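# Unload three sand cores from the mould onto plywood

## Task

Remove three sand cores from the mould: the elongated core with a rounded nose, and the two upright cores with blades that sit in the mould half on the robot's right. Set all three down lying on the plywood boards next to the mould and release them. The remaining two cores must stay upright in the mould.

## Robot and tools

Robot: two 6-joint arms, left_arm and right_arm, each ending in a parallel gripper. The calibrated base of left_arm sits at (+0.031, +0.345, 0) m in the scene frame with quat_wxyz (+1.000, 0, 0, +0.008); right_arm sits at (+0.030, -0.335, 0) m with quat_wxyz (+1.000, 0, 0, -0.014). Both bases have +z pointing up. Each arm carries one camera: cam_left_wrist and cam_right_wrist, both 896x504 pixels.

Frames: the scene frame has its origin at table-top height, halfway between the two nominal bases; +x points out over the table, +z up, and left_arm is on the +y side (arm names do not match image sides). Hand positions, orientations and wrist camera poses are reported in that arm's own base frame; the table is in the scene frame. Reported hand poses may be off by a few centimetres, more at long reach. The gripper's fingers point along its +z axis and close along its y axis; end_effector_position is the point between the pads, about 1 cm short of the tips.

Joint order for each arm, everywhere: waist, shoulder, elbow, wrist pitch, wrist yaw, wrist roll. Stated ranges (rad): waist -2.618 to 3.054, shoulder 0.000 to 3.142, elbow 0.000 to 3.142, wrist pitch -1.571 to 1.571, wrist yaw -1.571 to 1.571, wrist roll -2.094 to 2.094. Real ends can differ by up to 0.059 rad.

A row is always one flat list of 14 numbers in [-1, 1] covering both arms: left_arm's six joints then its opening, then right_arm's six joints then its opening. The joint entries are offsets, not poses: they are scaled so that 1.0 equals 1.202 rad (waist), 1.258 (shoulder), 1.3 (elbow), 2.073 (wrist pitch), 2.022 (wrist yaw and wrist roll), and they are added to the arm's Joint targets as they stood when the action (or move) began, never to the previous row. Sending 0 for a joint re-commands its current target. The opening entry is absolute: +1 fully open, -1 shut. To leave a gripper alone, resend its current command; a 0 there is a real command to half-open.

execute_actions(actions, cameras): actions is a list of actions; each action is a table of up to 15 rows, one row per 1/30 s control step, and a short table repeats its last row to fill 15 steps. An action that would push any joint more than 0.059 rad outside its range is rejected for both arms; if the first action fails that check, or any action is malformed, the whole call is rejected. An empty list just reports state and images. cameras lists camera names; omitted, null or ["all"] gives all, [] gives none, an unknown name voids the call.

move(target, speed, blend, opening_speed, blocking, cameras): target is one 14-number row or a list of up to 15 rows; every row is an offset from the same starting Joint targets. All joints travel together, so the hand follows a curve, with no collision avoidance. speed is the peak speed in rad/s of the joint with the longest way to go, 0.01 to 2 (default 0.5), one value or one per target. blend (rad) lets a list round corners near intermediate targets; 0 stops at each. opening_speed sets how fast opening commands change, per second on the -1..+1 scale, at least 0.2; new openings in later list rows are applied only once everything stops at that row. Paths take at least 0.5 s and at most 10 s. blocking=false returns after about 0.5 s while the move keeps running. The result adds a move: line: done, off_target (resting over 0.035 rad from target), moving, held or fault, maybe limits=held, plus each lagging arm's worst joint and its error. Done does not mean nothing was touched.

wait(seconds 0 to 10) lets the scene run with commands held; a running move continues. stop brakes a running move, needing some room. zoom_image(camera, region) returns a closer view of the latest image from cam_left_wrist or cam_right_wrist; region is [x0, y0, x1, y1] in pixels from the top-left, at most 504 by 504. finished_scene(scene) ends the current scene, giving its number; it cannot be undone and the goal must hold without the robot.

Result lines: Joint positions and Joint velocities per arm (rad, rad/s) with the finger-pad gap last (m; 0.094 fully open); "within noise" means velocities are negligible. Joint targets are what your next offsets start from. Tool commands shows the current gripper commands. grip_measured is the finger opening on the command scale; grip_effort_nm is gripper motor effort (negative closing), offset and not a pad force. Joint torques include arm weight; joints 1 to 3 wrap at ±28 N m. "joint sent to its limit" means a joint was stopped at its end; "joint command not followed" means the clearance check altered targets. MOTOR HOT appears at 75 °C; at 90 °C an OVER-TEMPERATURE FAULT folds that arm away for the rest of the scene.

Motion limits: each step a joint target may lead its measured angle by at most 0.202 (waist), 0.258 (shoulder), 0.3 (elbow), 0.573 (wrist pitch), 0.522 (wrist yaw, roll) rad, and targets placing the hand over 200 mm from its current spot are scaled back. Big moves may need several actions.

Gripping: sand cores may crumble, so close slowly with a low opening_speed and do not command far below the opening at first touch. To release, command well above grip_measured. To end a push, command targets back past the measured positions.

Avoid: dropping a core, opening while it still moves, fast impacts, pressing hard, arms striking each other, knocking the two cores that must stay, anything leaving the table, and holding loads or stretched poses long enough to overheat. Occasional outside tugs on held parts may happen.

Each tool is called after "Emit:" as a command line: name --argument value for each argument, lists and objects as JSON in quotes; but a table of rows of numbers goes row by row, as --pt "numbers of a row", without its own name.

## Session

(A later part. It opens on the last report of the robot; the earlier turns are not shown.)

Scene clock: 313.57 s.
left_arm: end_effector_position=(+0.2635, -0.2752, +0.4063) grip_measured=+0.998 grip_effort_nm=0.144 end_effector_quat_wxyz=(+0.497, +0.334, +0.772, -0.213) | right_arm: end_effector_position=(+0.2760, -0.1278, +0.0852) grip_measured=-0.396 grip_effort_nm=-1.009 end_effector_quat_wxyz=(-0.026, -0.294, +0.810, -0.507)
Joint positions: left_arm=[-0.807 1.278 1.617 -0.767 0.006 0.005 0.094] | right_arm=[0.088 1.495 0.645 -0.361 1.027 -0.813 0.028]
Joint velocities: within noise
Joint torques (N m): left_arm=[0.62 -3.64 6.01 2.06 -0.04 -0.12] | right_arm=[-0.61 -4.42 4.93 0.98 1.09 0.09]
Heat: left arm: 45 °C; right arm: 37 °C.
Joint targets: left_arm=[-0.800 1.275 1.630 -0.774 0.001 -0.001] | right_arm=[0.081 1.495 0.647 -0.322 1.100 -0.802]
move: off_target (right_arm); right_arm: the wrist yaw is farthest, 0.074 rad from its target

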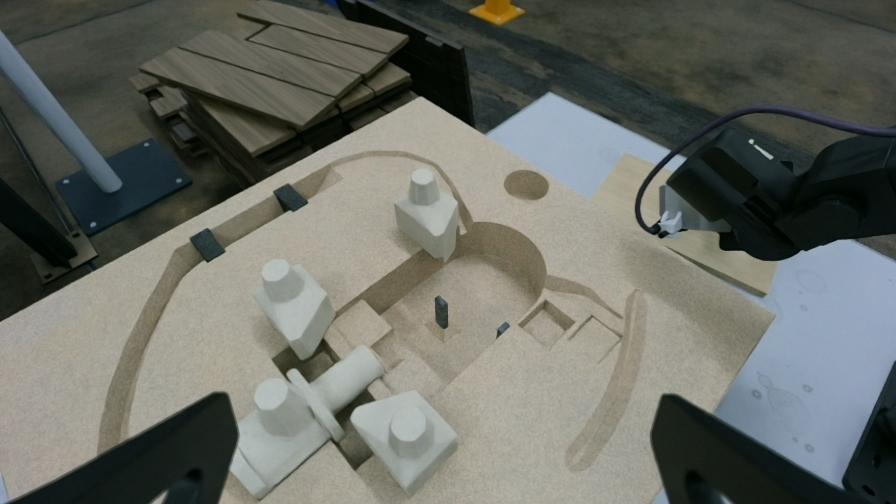

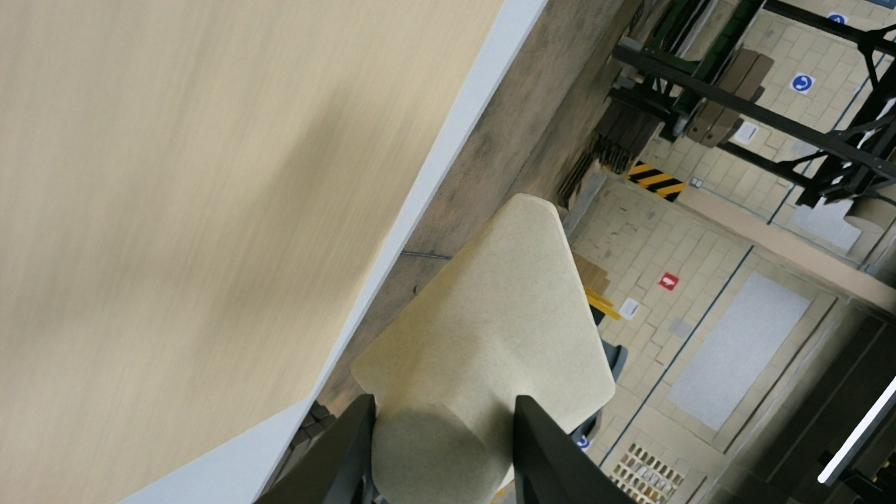

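Emit:
move --target '[0,0,0,0,0,0,1,0,0.0135,-0.0208,0.0227,0,0,-0.58]' --speed 0.1 --cameras '["cam_right_wrist"]'

Scene clock: 317.43 s.
left_arm: end_effector_position=(+0.2635, -0.2752, +0.4063) grip_measured=+0.998 grip_effort_nm=0.144 end_effector_quat_wxyz=(+0.497, +0.334, +0.772, -0.213) | right_arm: end_effector_position=(+0.2748, -0.1279, +0.0772) grip_measured=-0.396 grip_effort_nm=-1.004 end_effector_quat_wxyz=(-0.024, -0.293, +0.810, -0.508)
Joint positions: left_arm=[-0.807 1.278 1.617 -0.767 0.006 0.005 0.094] | right_arm=[0.088 1.511 0.619 -0.314 1.027 -0.812 0.028]
Joint velocities: within noise
Joint torques (N m): left_arm=[0.58 -3.62 5.97 2.06 -0.03 -0.12] | right_arm=[-0.61 -4.37 4.72 0.99 1.09 0.09]
Heat: left arm: 45 °C; right arm: 36 °C.
Joint targets: left_arm=[-0.800 1.275 1.630 -0.774 0.001 -0.001] | right_arm=[0.081 1.512 0.620 -0.274 1.100 -0.802]
move: off_target (right_arm); right_arm: the wrist yaw is farthest, 0.073 rad from its target
Images, in order (width x height): cam_right_wrist 896x504.

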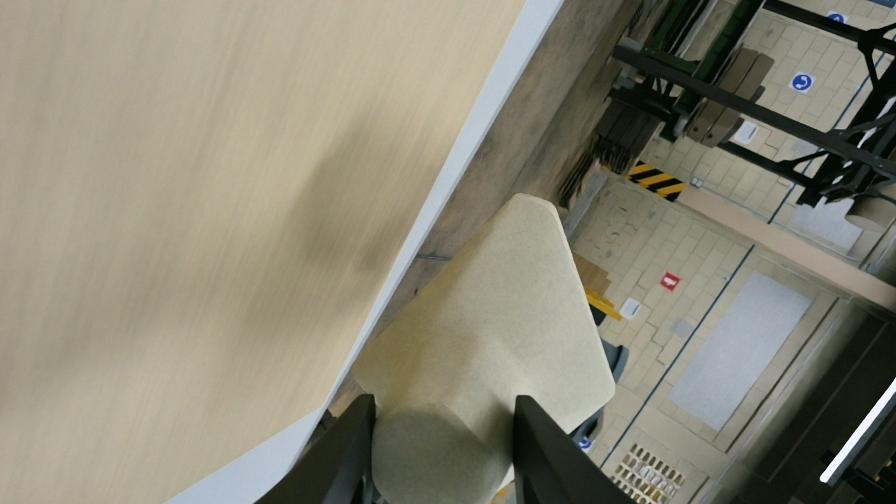

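Emit:
move --target '[0,0,0,0,0,0,1,0,0.0135,-0.0208,0.0227,0,0,-0.58]' --speed 0.1 --cameras '["cam_right_wrist"]'

Scene clock: 320.83 s.
left_arm: end_effector_position=(+0.2635, -0.2752, +0.4063) grip_measured=+0.998 grip_effort_nm=0.139 end_effector_quat_wxyz=(+0.497, +0.334, +0.772, -0.213) | right_arm: end_effector_position=(+0.2727, -0.1281, +0.0689) grip_measured=-0.396 grip_effort_nm=-1.004 end_effector_quat_wxyz=(-0.022, -0.292, +0.810, -0.508)
Joint positions: left_arm=[-0.807 1.278 1.617 -0.767 0.006 0.005 0.094] | right_arm=[0.088 1.528 0.592 -0.268 1.027 -0.812 0.028]
Joint velocities: within noise
Joint torques (N m): left_arm=[0.64 -3.62 6.02 2.05 -0.03 -0.13] | right_arm=[-0.61 -4.4 4.59 0.97 1.09 0.08]
Heat: left arm: 45 °C; right arm: 36 °C.
Joint targets: left_arm=[-0.800 1.275 1.630 -0.774 0.001 -0.001] | right_arm=[0.081 1.529 0.593 -0.227 1.100 -0.801]
move: off_target (right_arm); right_arm: the wrist yaw is farthest, 0.073 rad from its target
Images, in order (width x height): cam_right_wrist 896x504.

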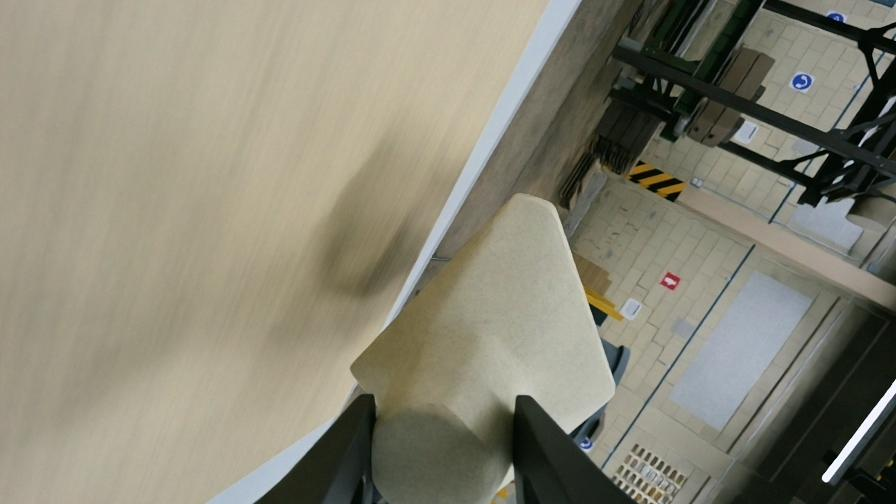

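Emit:
move --target '[0,0,0,0,0,0,1,0,0.0135,-0.0208,0.0227,0,0,-0.58]' --speed 0.1 --cameras '["cam_right_wrist"]'

Scene clock: 323.63 s.
left_arm: end_effector_position=(+0.2635, -0.2752, +0.4063) grip_measured=+0.998 grip_effort_nm=0.149 end_effector_quat_wxyz=(+0.497, +0.334, +0.772, -0.213) | right_arm: end_effector_position=(+0.2704, -0.1283, +0.0611) grip_measured=-0.396 grip_effort_nm=-1.004 end_effector_quat_wxyz=(-0.021, -0.291, +0.810, -0.508)
Joint positions: left_arm=[-0.807 1.278 1.617 -0.767 0.006 0.005 0.094] | right_arm=[0.088 1.545 0.565 -0.221 1.027 -0.812 0.028]
Joint velocities: within noise
Joint torques (N m): left_arm=[0.66 -3.69 6.05 2.07 -0.02 -0.15] | right_arm=[-0.59 -4.36 4.44 0.97 1.09 0.08]
Heat: left arm: 45 °C; right arm: 36 °C.
Joint targets: left_arm=[-0.800 1.275 1.630 -0.774 0.001 -0.001] | right_arm=[0.081 1.546 0.566 -0.181 1.100 -0.802]
move: off_target (right_arm); right_arm: the wrist yaw is farthest, 0.073 rad from its target
Images, in order (width x height): cam_right_wrist 896x504.

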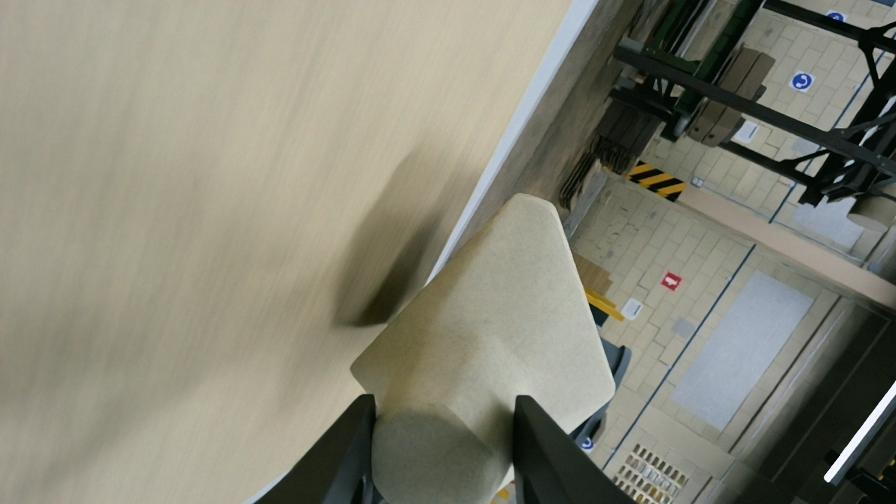

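Emit:
move --target '[0,0,0,0,0,0,1,0,0.0135,-0.0208,0.0227,0,0,-0.58]' --speed 0.1 --cameras '["cam_right_wrist"]'

Scene clock: 326.03 s.
left_arm: end_effector_position=(+0.2635, -0.2752, +0.4063) grip_measured=+0.998 grip_effort_nm=0.154 end_effector_quat_wxyz=(+0.497, +0.334, +0.772, -0.213) | right_arm: end_effector_position=(+0.2692, -0.1296, +0.0571) grip_measured=-0.396 grip_effort_nm=-1.004 end_effector_quat_wxyz=(-0.018, -0.285, +0.808, -0.515)
Joint positions: left_arm=[-0.807 1.278 1.617 -0.767 0.006 0.005 0.094] | right_arm=[0.088 1.558 0.542 -0.17 1.04 -0.812 0.028]
Joint velocities: within noise
Joint torques (N m): left_arm=[0.54 -3.66 5.98 2.08 -0.04 -0.12] | right_arm=[-0.58 -4.11 4.04 0.93 0.97 0.07]
Heat: left arm: 45 °C; right arm: 36 °C.
Joint targets: left_arm=[-0.800 1.275 1.630 -0.774 0.001 -0.001] | right_arm=[0.081 1.563 0.539 -0.133 1.101 -0.802]
move: off_target (right_arm); right_arm: the wrist yaw is farthest, 0.060 rad from its target
Images, in order (width x height): cam_right_wrist 896x504.

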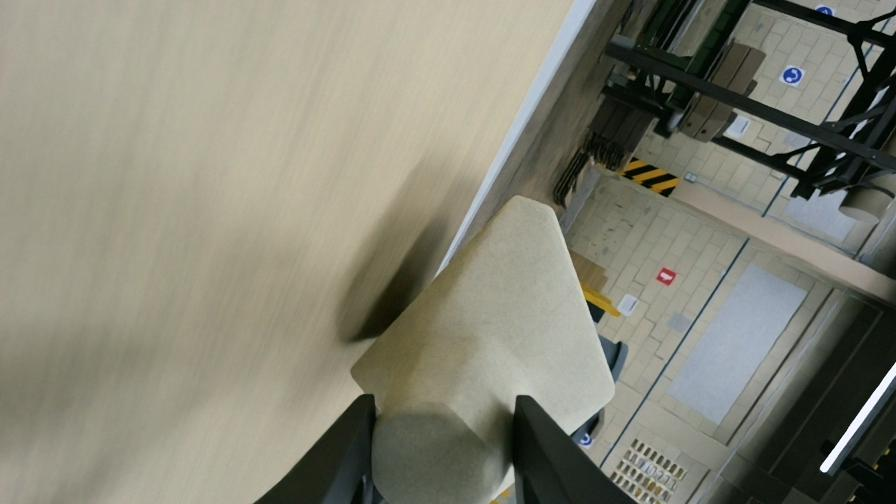

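Emit:
move --target '[0,0,0,0,0,0,1,0,0,0,0,0,0,-0.05]' --opening_speed 0.2 --cameras '["cam_right_wrist"]'

Scene clock: 332.70 s.
left_arm: end_effector_position=(+0.2635, -0.2752, +0.4063) grip_measured=+0.998 grip_effort_nm=0.134 end_effector_quat_wxyz=(+0.497, +0.334, +0.772, -0.213) | right_arm: end_effector_position=(+0.2703, -0.1321, +0.0625) grip_measured=-0.053 grip_effort_nm=0.168 end_effector_quat_wxyz=(-0.016, -0.275, +0.803, -0.528)
Joint positions: left_arm=[-0.807 1.278 1.617 -0.767 0.006 0.005 0.094] | right_arm=[0.088 1.558 0.542 -0.151 1.07 -0.811 0.044]
Joint velocities: within noise
Joint torques (N m): left_arm=[0.61 -3.6 5.96 2.07 -0.06 -0.15] | right_arm=[-0.58 -4.11 4.07 0.8 0.67 0.07]
Heat: left arm: 44 °C; right arm: 35 °C.
Joint targets: left_arm=[-0.800 1.275 1.630 -0.774 0.001 -0.001] | right_arm=[0.081 1.563 0.539 -0.133 1.100 -0.801]
move: done
Images, in order (width x height): cam_right_wrist 896x504.

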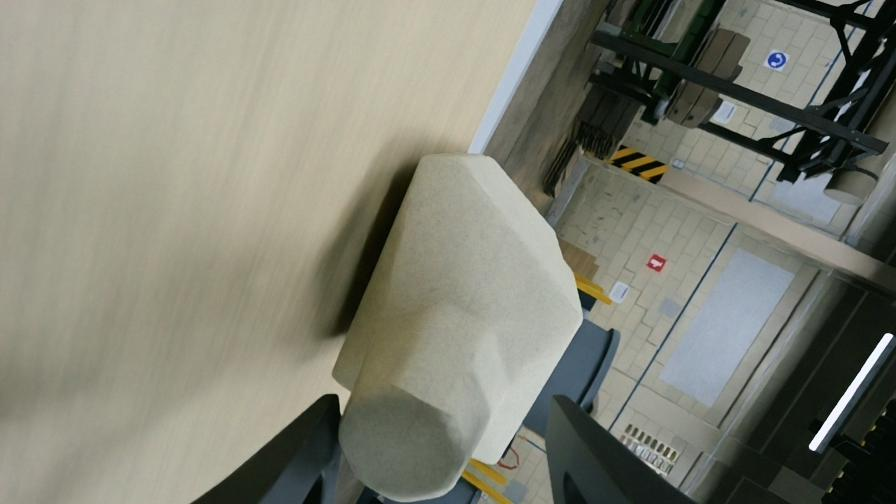

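Emit:
move --target '[0,0,0,0,0,0,1,0,0,0,0,0,0,0.3]' --opening_speed 0.2 --cameras '["cam_right_wrist"]'

Scene clock: 336.43 s.
left_arm: end_effector_position=(+0.2635, -0.2752, +0.4063) grip_measured=+0.998 grip_effort_nm=0.144 end_effector_quat_wxyz=(+0.497, +0.334, +0.772, -0.213) | right_arm: end_effector_position=(+0.2704, -0.1322, +0.0626) grip_measured=+0.297 grip_effort_nm=0.168 end_effector_quat_wxyz=(-0.016, -0.274, +0.803, -0.528)
Joint positions: left_arm=[-0.807 1.278 1.617 -0.767 0.006 0.005 0.094] | right_arm=[0.088 1.558 0.542 -0.151 1.07 -0.811 0.061]
Joint velocities: within noise
Joint torques (N m): left_arm=[0.57 -3.62 5.94 2.04 -0.03 -0.13] | right_arm=[-0.59 -4.11 4.05 0.79 0.67 0.08]
Heat: left arm: 44 °C; right arm: 35 °C.
Joint targets: left_arm=[-0.800 1.275 1.630 -0.774 0.001 -0.001] | right_arm=[0.081 1.563 0.539 -0.134 1.100 -0.801]
move: done
Images, in order (width x height): cam_right_wrist 896x504.

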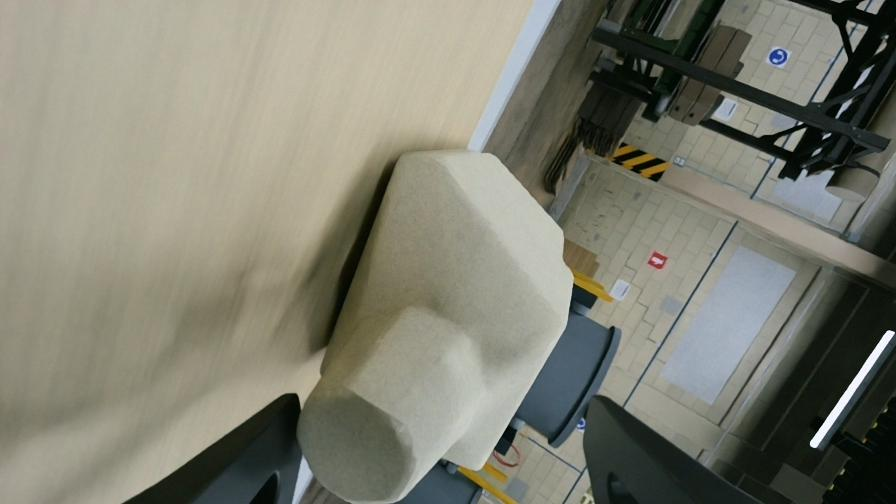

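Still settling on the finger as it opens; continue.

Emit:
move --target '[0,0,0,0,0,0,1,0,0,0,0,0,0,0.75]' --opening_speed 0.2 --cameras '["cam_right_wrist"]'

Scene clock: 340.77 s.
left_arm: end_effector_position=(+0.2635, -0.2752, +0.4063) grip_measured=+0.998 grip_effort_nm=0.144 end_effector_quat_wxyz=(+0.497, +0.334, +0.772, -0.213) | right_arm: end_effector_position=(+0.2699, -0.1332, +0.0644) grip_measured=+0.747 grip_effort_nm=0.178 end_effector_quat_wxyz=(-0.018, -0.272, +0.801, -0.533)
Joint positions: left_arm=[-0.807 1.278 1.617 -0.767 0.006 0.005 0.094] | right_arm=[0.088 1.558 0.542 -0.15 1.083 -0.811 0.082]
Joint velocities: within noise
Joint torques (N m): left_arm=[0.58 -3.6 6.04 2.06 -0.03 -0.14] | right_arm=[-0.59 -4.11 4.05 0.78 0.53 0.07]
Heat: left arm: 44 °C; right arm: 35 °C.
Joint targets: left_arm=[-0.800 1.275 1.630 -0.774 0.001 -0.001] | right_arm=[0.081 1.563 0.539 -0.133 1.101 -0.801]
move: done
Images, in order (width x height): cam_right_wrist 896x504.

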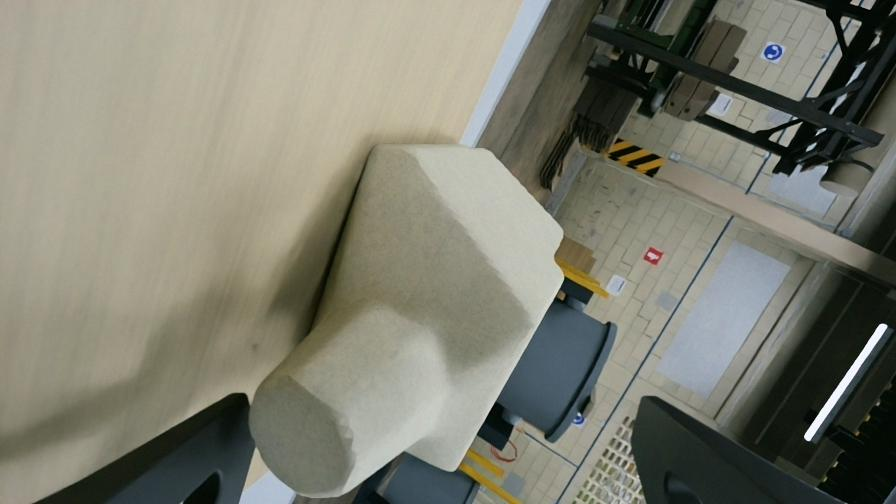

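Emit:
move --target '[0,0,0,0,0,0,1,0,0,0,0,0,0,1]' --opening_speed 0.2 --cameras '["cam_right_wrist"]'

Scene clock: 343.73 s.
left_arm: end_effector_position=(+0.2635, -0.2752, +0.4063) grip_measured=+0.998 grip_effort_nm=0.144 end_effector_quat_wxyz=(+0.497, +0.334, +0.772, -0.213) | right_arm: end_effector_position=(+0.2698, -0.1333, +0.0645) grip_measured=+0.997 grip_effort_nm=0.178 end_effector_quat_wxyz=(-0.018, -0.272, +0.801, -0.533)
Joint positions: left_arm=[-0.807 1.278 1.617 -0.767 0.006 0.005 0.094] | right_arm=[0.088 1.558 0.542 -0.15 1.083 -0.811 0.094]
Joint velocities: within noise
Joint torques (N m): left_arm=[0.65 -3.69 5.94 2.08 -0.02 -0.11] | right_arm=[-0.58 -4.12 4.07 0.78 0.55 0.08]
Heat: left arm: 44 °C; right arm: 35 °C.
Joint targets: left_arm=[-0.800 1.275 1.630 -0.774 0.001 -0.001] | right_arm=[0.081 1.563 0.539 -0.133 1.100 -0.801]
move: done
Images, in order (width x height): cam_right_wrist 896x504.

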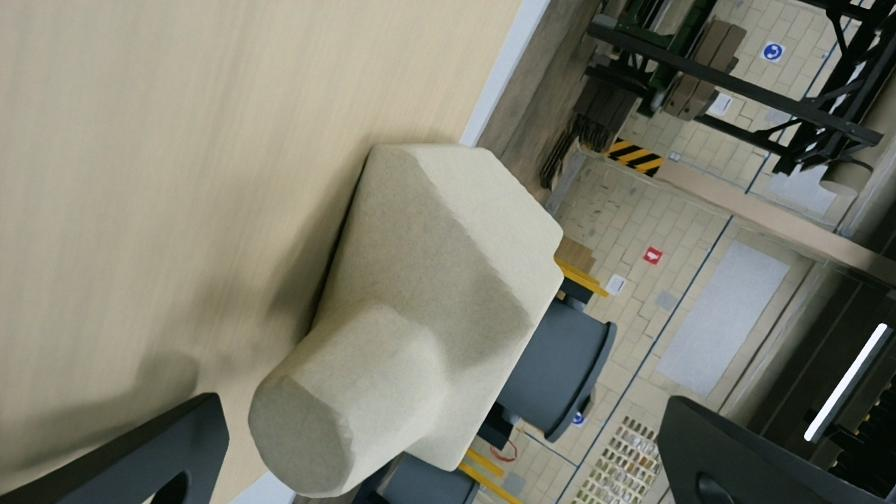

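Emit:
move --pt "0 0 0 0 0 0 1 0.158 -0.035 0.054 -0.058 0 0 1" --pt "0 0 0 0 0 0 1 0.2 -0.09 0.2 -0.22 0 0 1" --speed 0.4 --blend 0.03

Emit:
zoom_image --camera "cam_left_wrist" --region '[560, 100, 860, 400]'

Emit:
zoom_image --camera "cam_left_wrist" --region '[360, 150, 580, 350]'

Scene clock: 361.33 s.
left_arm: end_effector_position=(+0.2635, -0.2752, +0.4063) grip_measured=+0.998 grip_effort_nm=0.139 end_effector_quat_wxyz=(+0.497, +0.334, +0.772, -0.213) | right_arm: end_effector_position=(+0.3024, -0.0650, +0.1287) grip_measured=+0.997 grip_effort_nm=0.168 end_effector_quat_wxyz=(+0.001, -0.387, +0.754, -0.531)
Joint positions: left_arm=[-0.807 1.278 1.617 -0.767 0.006 0.005 0.094] | right_arm=[0.322 1.466 0.785 -0.583 1.095 -0.814 0.094]
Joint velocities: within noise
Joint torques (N m): left_arm=[0.73 -3.6 6.04 2.07 -0.02 -0.13] | right_arm=[-0.03 -5.83 6.19 0.45 0.43 0.1]
Heat: left arm: 44 °C; right arm: 35 °C.
Joint targets: left_arm=[-0.800 1.275 1.630 -0.774 0.001 -0.001] | right_arm=[0.321 1.449 0.799 -0.589 1.101 -0.802]
move: done

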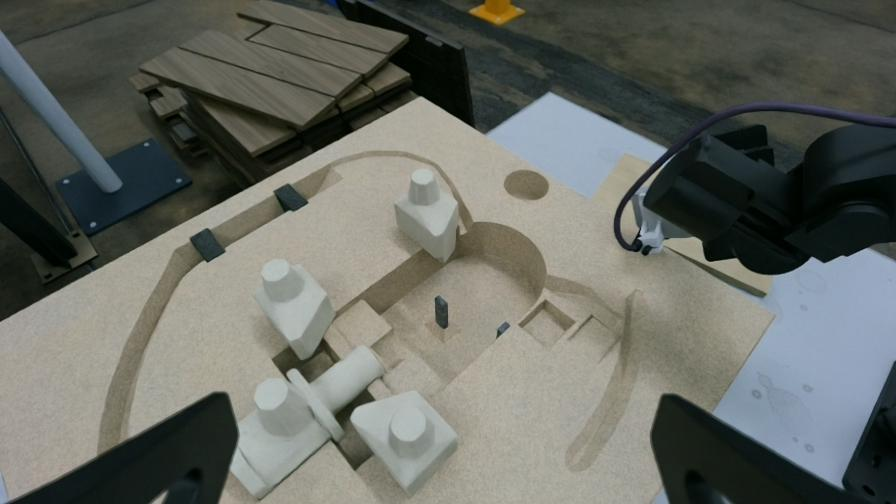

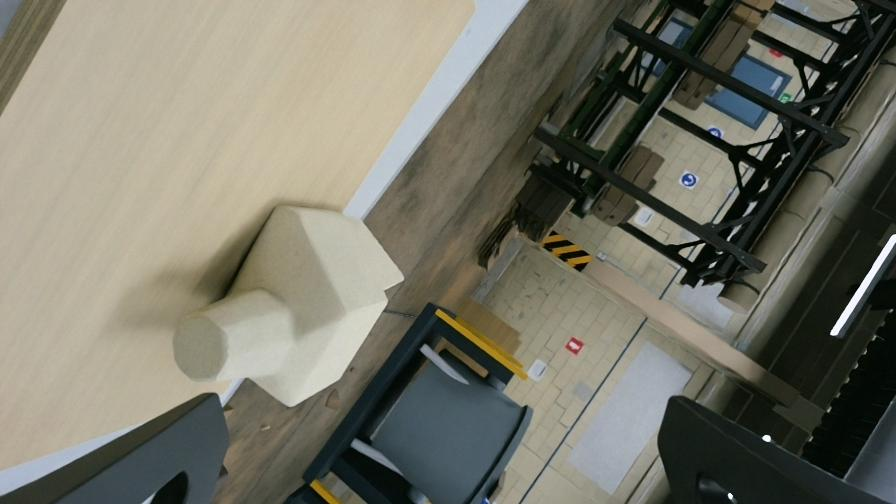

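Scaled by 1.680.

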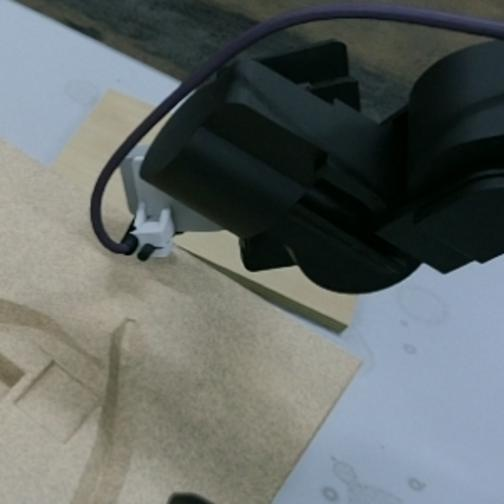

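Scaled by 2.291.

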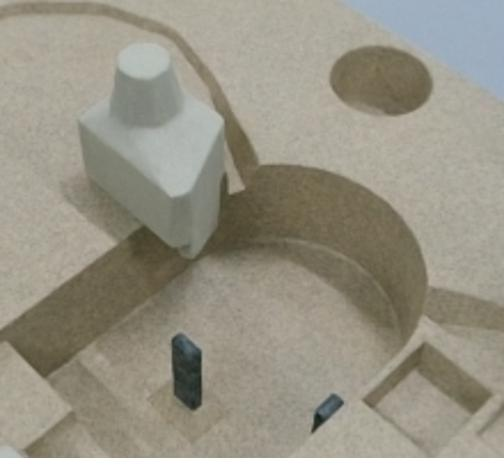

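Emit:
move --pt "0 0 0 0 0 0 1 0 -0.138 0.639 -0.114 0 0 1" --pt "0 0 0 0 0 0 1 0.011 0.2 0.9 -0.15 -0.5445 0.3966 1" --speed 0.8 --blend 0.1

Scene clock: 398.30 s.
left_arm: end_effector_position=(+0.2635, -0.2752, +0.4062) grip_measured=+0.998 grip_effort_nm=0.139 end_effector_quat_wxyz=(+0.497, +0.334, +0.772, -0.213) | right_arm: end_effector_position=(+0.4489, +0.1535, +0.3497) grip_measured=+0.997 grip_effort_nm=0.164 end_effector_quat_wxyz=(+0.443, -0.149, +0.882, +0.069)
Joint positions: left_arm=[-0.807 1.278 1.617 -0.767 0.006 0.005 0.094] | right_arm=[0.329 1.693 1.939 -0.887 0.005 -0.008 0.094]
Joint velocities: within noise
Joint torques (N m): left_arm=[0.64 -3.64 6.04 2.07 -0.05 -0.13] | right_arm=[0.46 -6.31 8.05 1.22 -0.07 0.05]
Heat: left arm: 43 °C; right arm: 37 °C.
Joint targets: left_arm=[-0.800 1.275 1.630 -0.774 0.001 -0.001] | right_arm=[0.335 1.701 1.969 -0.900 -0.001 0.000]
move: done

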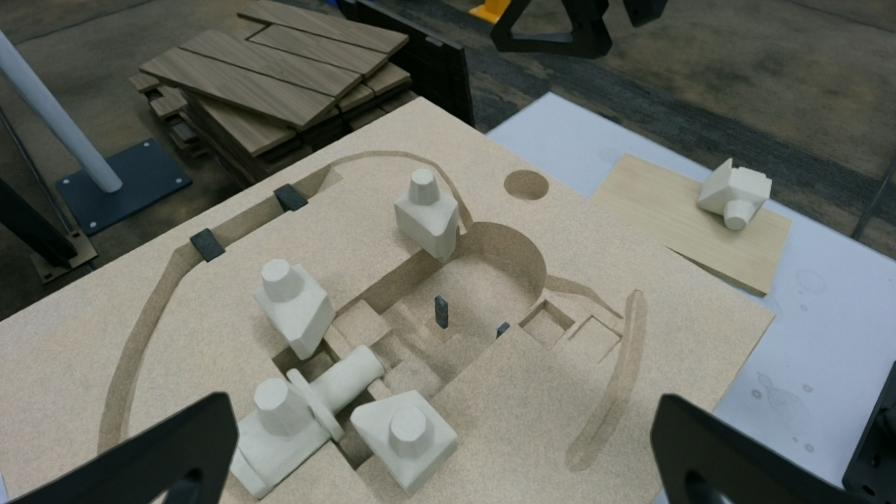

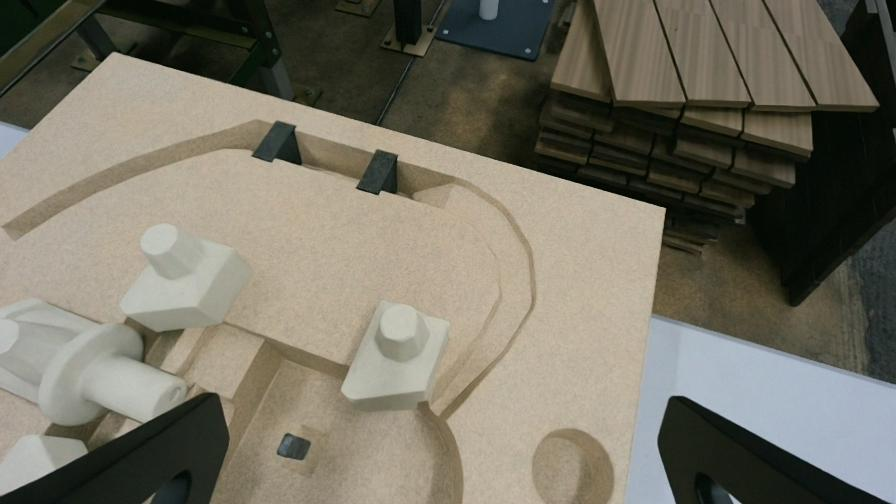

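Emit:
move --target '[0,0,0,0,0,0,1,0.029,0.308,0.184,-0.034,0,0,1]' --speed 0.5 --cameras '["cam_right_wrist"]'

Scene clock: 403.57 s.
left_arm: end_effector_position=(+0.2635, -0.2752, +0.4062) grip_measured=+0.998 grip_effort_nm=0.149 end_effector_quat_wxyz=(+0.497, +0.334, +0.772, -0.213) | right_arm: end_effector_position=(+0.5127, +0.1954, +0.2431) grip_measured=+0.997 grip_effort_nm=0.164 end_effector_quat_wxyz=(+0.341, -0.172, +0.922, +0.059)
Joint positions: left_arm=[-0.807 1.278 1.617 -0.767 0.006 0.005 0.094] | right_arm=[0.364 2.082 2.178 -0.96 0.005 -0.007 0.094]
Joint velocities: within noise
Joint torques (N m): left_arm=[0.64 -3.63 5.91 2.07 -0.02 -0.12] | right_arm=[0.51 -9.54 8.17 1.02 -0.06 0.05]
Heat: left arm: 43 °C; right arm: 37 °C.
Joint targets: left_arm=[-0.800 1.275 1.630 -0.774 0.001 -0.001] | right_arm=[0.370 2.089 2.208 -0.971 0.000 0.000]
move: done
Images, in order (width x height): cam_right_wrist 896x504.

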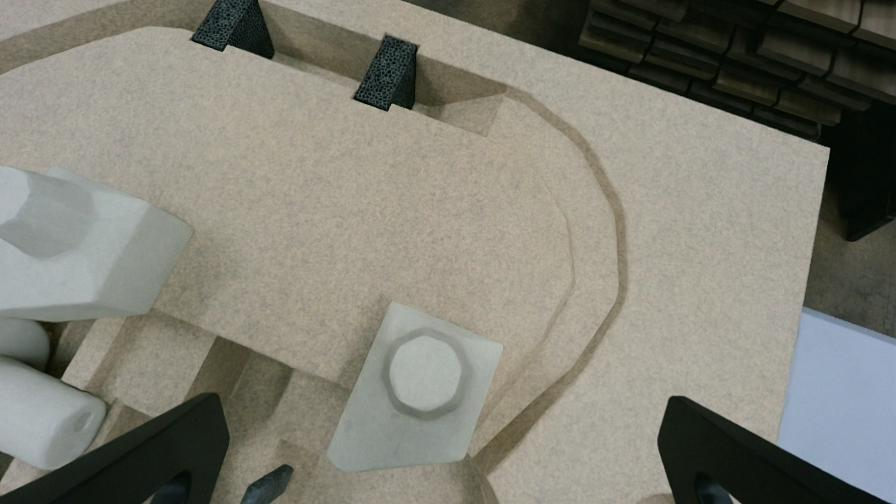

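Emit:
move --pt "0 0 0 0 0 0 1 0.012 0.01 0 0 0 0 1" --pt "0 0 0 0 0 0 1 0.010 -0.043 -0.344 0.208 0 0 1" --speed 0.3 --cameras '["cam_right_wrist"]'

Emit:
move --target '[0,0,0,0,0,0,1,0,0,0,0,0,0,-0.58]' --opening_speed 0.5 --cameras '["cam_right_wrist"]'

Scene clock: 412.93 s.
left_arm: end_effector_position=(+0.2635, -0.2752, +0.4062) grip_measured=+0.998 grip_effort_nm=0.144 end_effector_quat_wxyz=(+0.497, +0.334, +0.772, -0.213) | right_arm: end_effector_position=(+0.5205, +0.2067, +0.1414) grip_measured=+0.997 grip_effort_nm=0.164 end_effector_quat_wxyz=(+0.337, -0.179, +0.922, +0.061)
Joint positions: left_arm=[-0.807 1.278 1.617 -0.767 0.006 0.005 0.094] | right_arm=[0.378 2.079 1.768 -0.56 0.004 -0.007 0.094]
Joint velocities: within noise
Joint torques (N m): left_arm=[0.62 -3.62 6 2.05 -0.02 -0.13] | right_arm=[0.34 -13.98 5.61 1.36 -0.05 0.05]
Heat: left arm: 43 °C; right arm: 40 °C.
Joint targets: left_arm=[-0.800 1.275 1.630 -0.774 0.001 -0.001] | right_arm=[0.381 2.034 1.761 -0.540 -0.001 0.000]
move: off_target (right_arm); right_arm: the shoulder is farthest, 0.044 rad from its target
Images, in order (width x height): cam_right_wrist 896x504.

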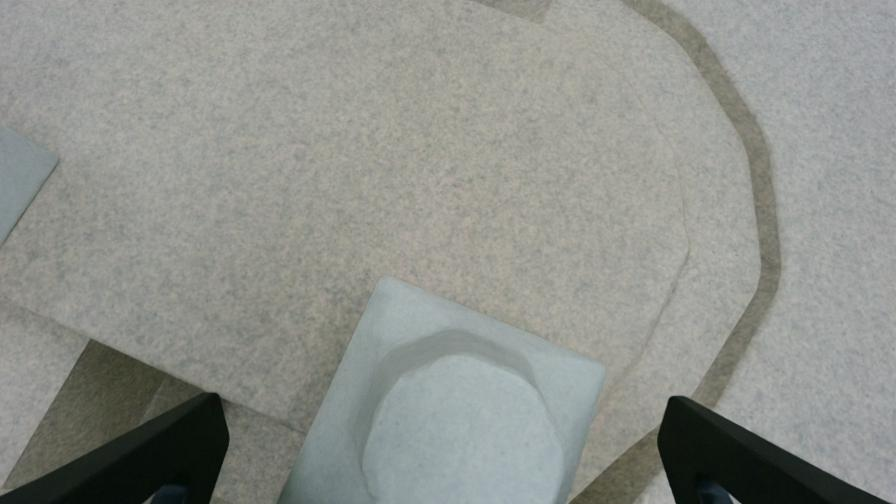

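Scene clock: 416.30 s.
left_arm: end_effector_position=(+0.2635, -0.2752, +0.4062) grip_measured=+0.998 grip_effort_nm=0.144 end_effector_quat_wxyz=(+0.497, +0.334, +0.772, -0.213) | right_arm: end_effector_position=(+0.5221, +0.2095, +0.1440) grip_measured=+0.211 grip_effort_nm=-1.009 end_effector_quat_wxyz=(+0.342, -0.163, +0.923, +0.074)
Joint positions: left_arm=[-0.807 1.278 1.617 -0.767 0.006 0.005 0.094] | right_arm=[0.378 2.078 1.768 -0.546 -0.007 0.03 0.057]
Joint velocities: within noise
Joint torques (N m): left_arm=[0.64 -3.6 6.05 2.06 -0.03 -0.16] | right_arm=[0.35 -13.87 5.64 1.19 0.05 -0.38]
Heat: left arm: 43 °C; right arm: 43 °C.
Joint targets: left_arm=[-0.800 1.275 1.630 -0.774 0.001 -0.001] | right_arm=[0.381 2.035 1.761 -0.540 -0.001 0.000]
move: off_target (right_arm); right_arm: the shoulder is farthest, 0.044 rad from its target
Images, in order (width x height): cam_right_wrist 896x504.

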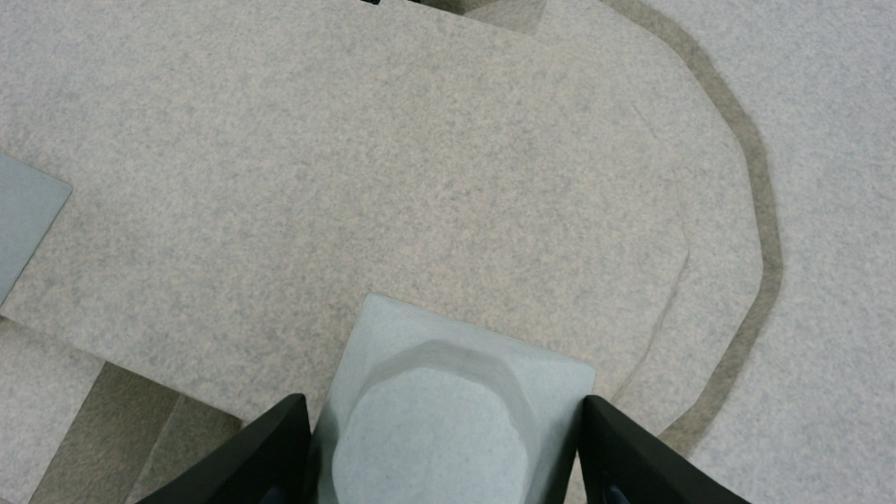

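Emit:
move --target '[0,0,0,0,0,0,1,0,0,0,0,0,0,0.95]' --opening_speed 1 --cameras '[]'

Emit:
move --target '[0,0,0,0,0,0,1,0,-0.02,0.02,-0.017,0,0,0.95]' --speed 0.3 --cameras '["cam_right_wrist"]'

Scene clock: 422.00 s.
left_arm: end_effector_position=(+0.2635, -0.2752, +0.4062) grip_measured=+0.998 grip_effort_nm=0.134 end_effector_quat_wxyz=(+0.497, +0.334, +0.772, -0.213) | right_arm: end_effector_position=(+0.5222, +0.2092, +0.1440) grip_measured=+0.947 grip_effort_nm=0.178 end_effector_quat_wxyz=(+0.343, -0.173, +0.921, +0.070)
Joint positions: left_arm=[-0.807 1.278 1.617 -0.767 0.006 0.005 0.094] | right_arm=[0.378 2.078 1.768 -0.546 -0.006 0.008 0.091]
Joint velocities: within noise
Joint torques (N m): left_arm=[0.53 -3.56 6.01 2.06 -0.02 -0.15] | right_arm=[0.35 -13.91 5.61 1.19 0.04 -0.13]
Heat: left arm: 43 °C; right arm: 49 °C.
Joint targets: left_arm=[-0.800 1.275 1.630 -0.774 0.001 -0.001] | right_arm=[0.381 2.035 1.761 -0.540 -0.001 0.000]
move: off_target (right_arm); right_arm: the shoulder is farthest, 0.043 rad from its target
No camera images: "cameras" was empty.

Scene clock: 422.93 s.
left_arm: end_effector_position=(+0.2635, -0.2752, +0.4062) grip_measured=+0.998 grip_effort_nm=0.139 end_effector_quat_wxyz=(+0.497, +0.334, +0.772, -0.213) | right_arm: end_effector_position=(+0.5189, +0.2079, +0.1571) grip_measured=+0.947 grip_effort_nm=0.178 end_effector_quat_wxyz=(+0.349, -0.172, +0.918, +0.071)
Joint positions: left_arm=[-0.807 1.278 1.617 -0.767 0.006 0.005 0.094] | right_arm=[0.378 2.049 1.768 -0.561 -0.006 0.008 0.091]
Joint velocities: within noise
Joint torques (N m): left_arm=[0.64 -3.6 5.98 2.09 -0.02 -0.14] | right_arm=[0.35 -13.45 7.65 1.06 0.04 -0.12]
Heat: left arm: 43 °C; right arm: 49 °C.
Joint targets: left_arm=[-0.800 1.275 1.630 -0.774 0.001 -0.001] | right_arm=[0.381 2.009 1.787 -0.575 -0.001 0.000]
move: off_target (right_arm); right_arm: the shoulder is farthest, 0.040 rad from its target
Images, in order (width x height): cam_right_wrist 896x504.

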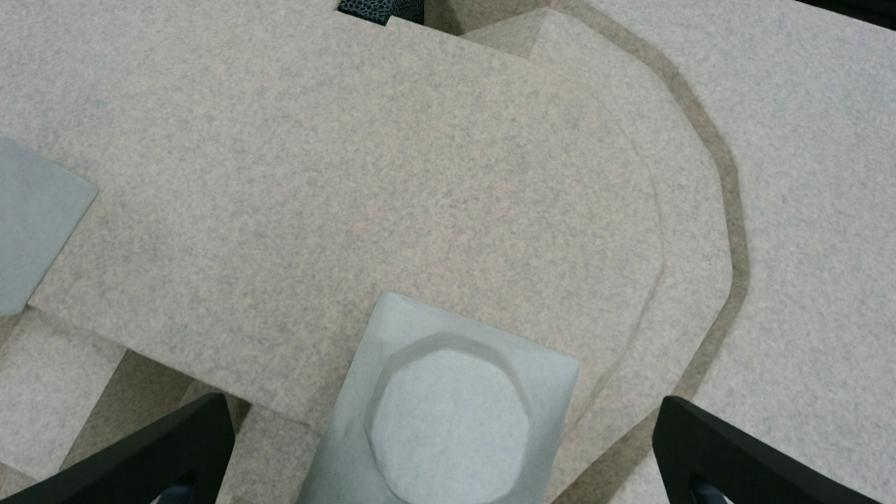

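Emit:
move --target '[0,0,0,0,0,0,1,0,0,0,0,0,0,-0.58]' --opening_speed 0.5 --cameras '["cam_right_wrist"]'

Scene clock: 427.93 s.
left_arm: end_effector_position=(+0.2635, -0.2752, +0.4062) grip_measured=+0.998 grip_effort_nm=0.139 end_effector_quat_wxyz=(+0.497, +0.334, +0.772, -0.213) | right_arm: end_effector_position=(+0.5187, +0.2076, +0.1569) grip_measured=-0.294 grip_effort_nm=-0.999 end_effector_quat_wxyz=(+0.349, -0.173, +0.919, +0.070)
Joint positions: left_arm=[-0.807 1.278 1.617 -0.767 0.006 0.005 0.094] | right_arm=[0.378 2.049 1.768 -0.562 -0.005 0.008 0.033]
Joint velocities: within noise
Joint torques (N m): left_arm=[0.65 -3.62 5.97 2.06 0 -0.13] | right_arm=[0.34 -13.42 7.64 1.04 0.03 -0.12]
Heat: left arm: 43 °C; right arm: 52 °C.
Joint targets: left_arm=[-0.800 1.275 1.630 -0.774 0.001 -0.001] | right_arm=[0.381 2.009 1.787 -0.575 0.000 0.000]
move: off_target (right_arm); right_arm: the shoulder is farthest, 0.040 rad from its target
Images, in order (width x height): cam_right_wrist 896x504.

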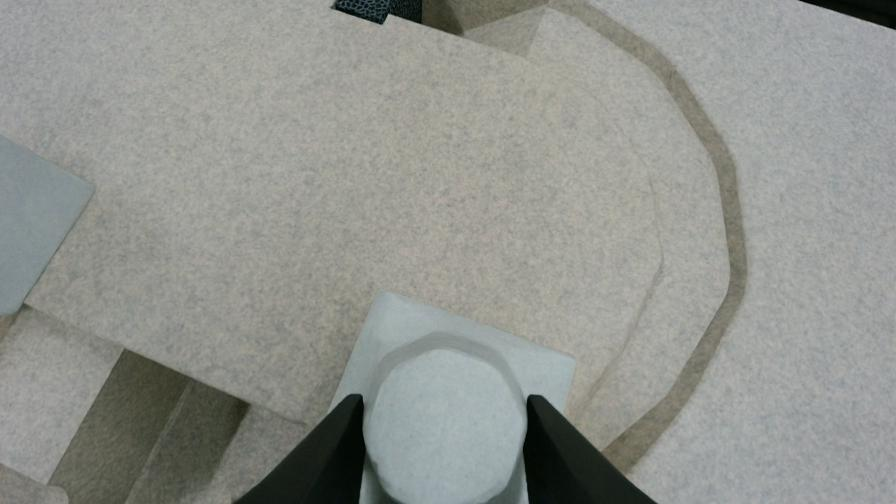

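Emit:
move --pt "0 0 0 0 0 0 1 0 0.0286 0.164 -0.1085 0 0 -0.58" --pt "0 0 0 0 0 0 1 0 0.088 0.379 -0.205 0 0 -0.58" --speed 0.3 --blend 0.05

Scene clock: 436.17 s.
left_arm: end_effector_position=(+0.2635, -0.2752, +0.4062) grip_measured=+0.998 grip_effort_nm=0.134 end_effector_quat_wxyz=(+0.497, +0.334, +0.772, -0.213) | right_arm: end_effector_position=(+0.5058, +0.2022, +0.2342) grip_measured=-0.296 grip_effort_nm=-1.004 end_effector_quat_wxyz=(+0.314, -0.175, +0.931, +0.063)
Joint positions: left_arm=[-0.807 1.278 1.617 -0.767 0.006 0.005 0.094] | right_arm=[0.378 2.118 2.233 -1.033 -0.003 0.007 0.033]
Joint velocities: within noise
Joint torques (N m): left_arm=[0.62 -3.62 6.01 2.09 -0.02 -0.12] | right_arm=[0.35 -10.09 9.4 1.39 0.01 -0.11]
Heat: left arm: 43 °C; right arm: 54 °C.
Joint targets: left_arm=[-0.800 1.275 1.630 -0.774 0.001 -0.001] | right_arm=[0.381 2.120 2.279 -1.000 0.000 0.000]
move: off_target (right_arm); right_arm: the elbow is farthest, 0.046 rad from its target

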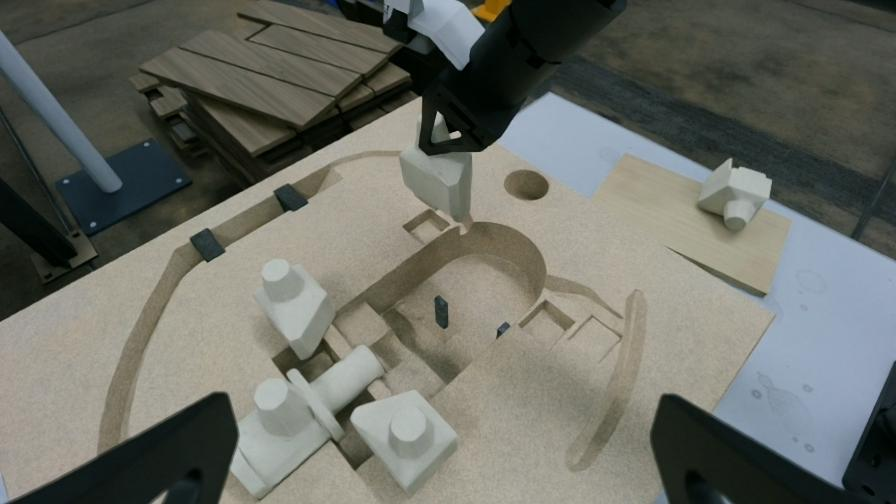

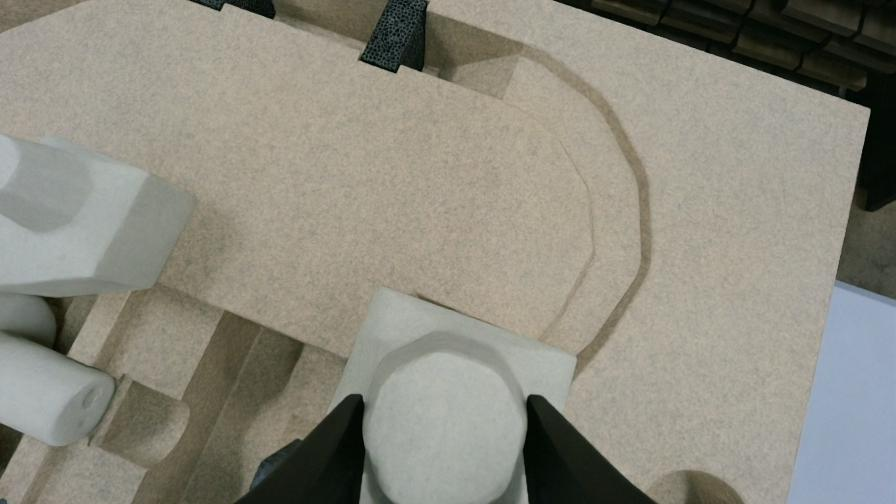

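Emit:
zoom_image --camera "cam_left_wrist" --region '[340, 80, 560, 280]'

Scaled by 2.291.

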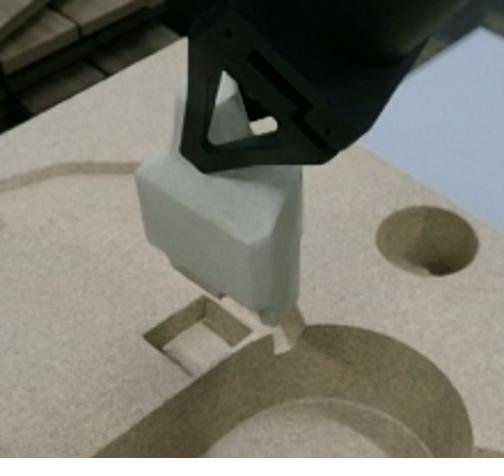

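Emit:
move --pt "0 0 0 0 0 0 1 0 -0.0636 -0.007 -0.029 0 0 -0.58" --pt "0 0 0 0 0 0 1 0 -0.4436 -0.461 0.0246 0 0 -0.58" --pt "0 0 0 0 0 0 1 -0.213 -0.246 -0.565 0.022 0.544 -0.3215 -0.58" --speed 0.5 --blend 0.05

Scene clock: 480.67 s.
left_arm: end_effector_position=(+0.2635, -0.2752, +0.4062) grip_measured=+0.998 grip_effort_nm=0.134 end_effector_quat_wxyz=(+0.497, +0.334, +0.772, -0.213) | right_arm: end_effector_position=(+0.4021, -0.1013, +0.2145) grip_measured=-0.296 grip_effort_nm=-1.004 end_effector_quat_wxyz=(+0.012, -0.248, +0.827, -0.505)
Joint positions: left_arm=[-0.807 1.278 1.617 -0.767 0.006 0.005 0.094] | right_arm=[0.128 1.81 1.543 -0.982 1.028 -0.639 0.033]
Joint velocities: within noise
Joint torques (N m): left_arm=[0.66 -3.63 5.98 2.06 -0.04 -0.12] | right_arm=[-0.18 -7.69 5.74 0.81 1.05 -0.13]
Heat: left arm: 43 °C; right arm: 47 °C.
Joint targets: left_arm=[-0.800 1.275 1.630 -0.774 0.001 -0.001] | right_arm=[0.125 1.810 1.545 -0.954 1.099 -0.650]
move: off_target (right_arm); blend cut to 0.04 rad at target 1; right_arm: the wrist yaw is farthest, 0.072 rad from its target

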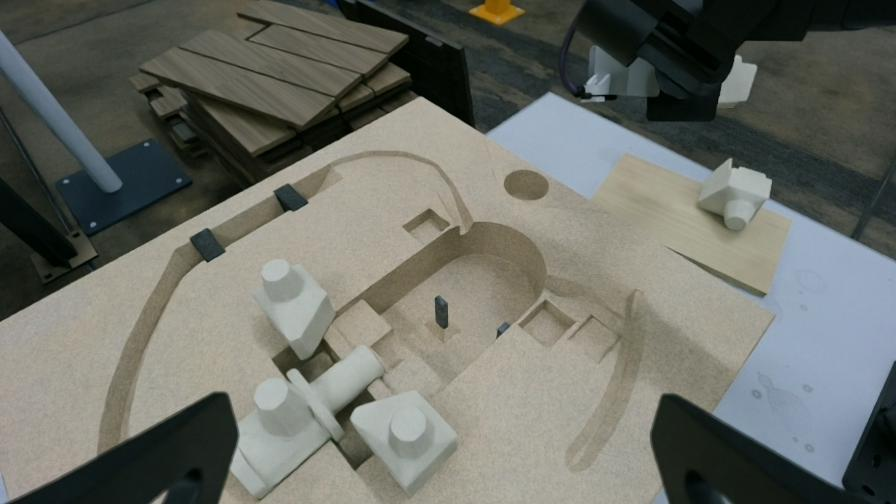

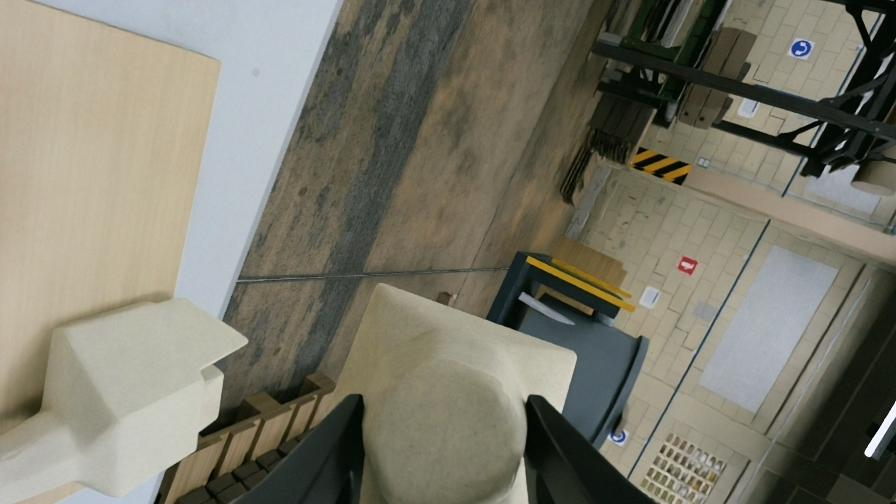

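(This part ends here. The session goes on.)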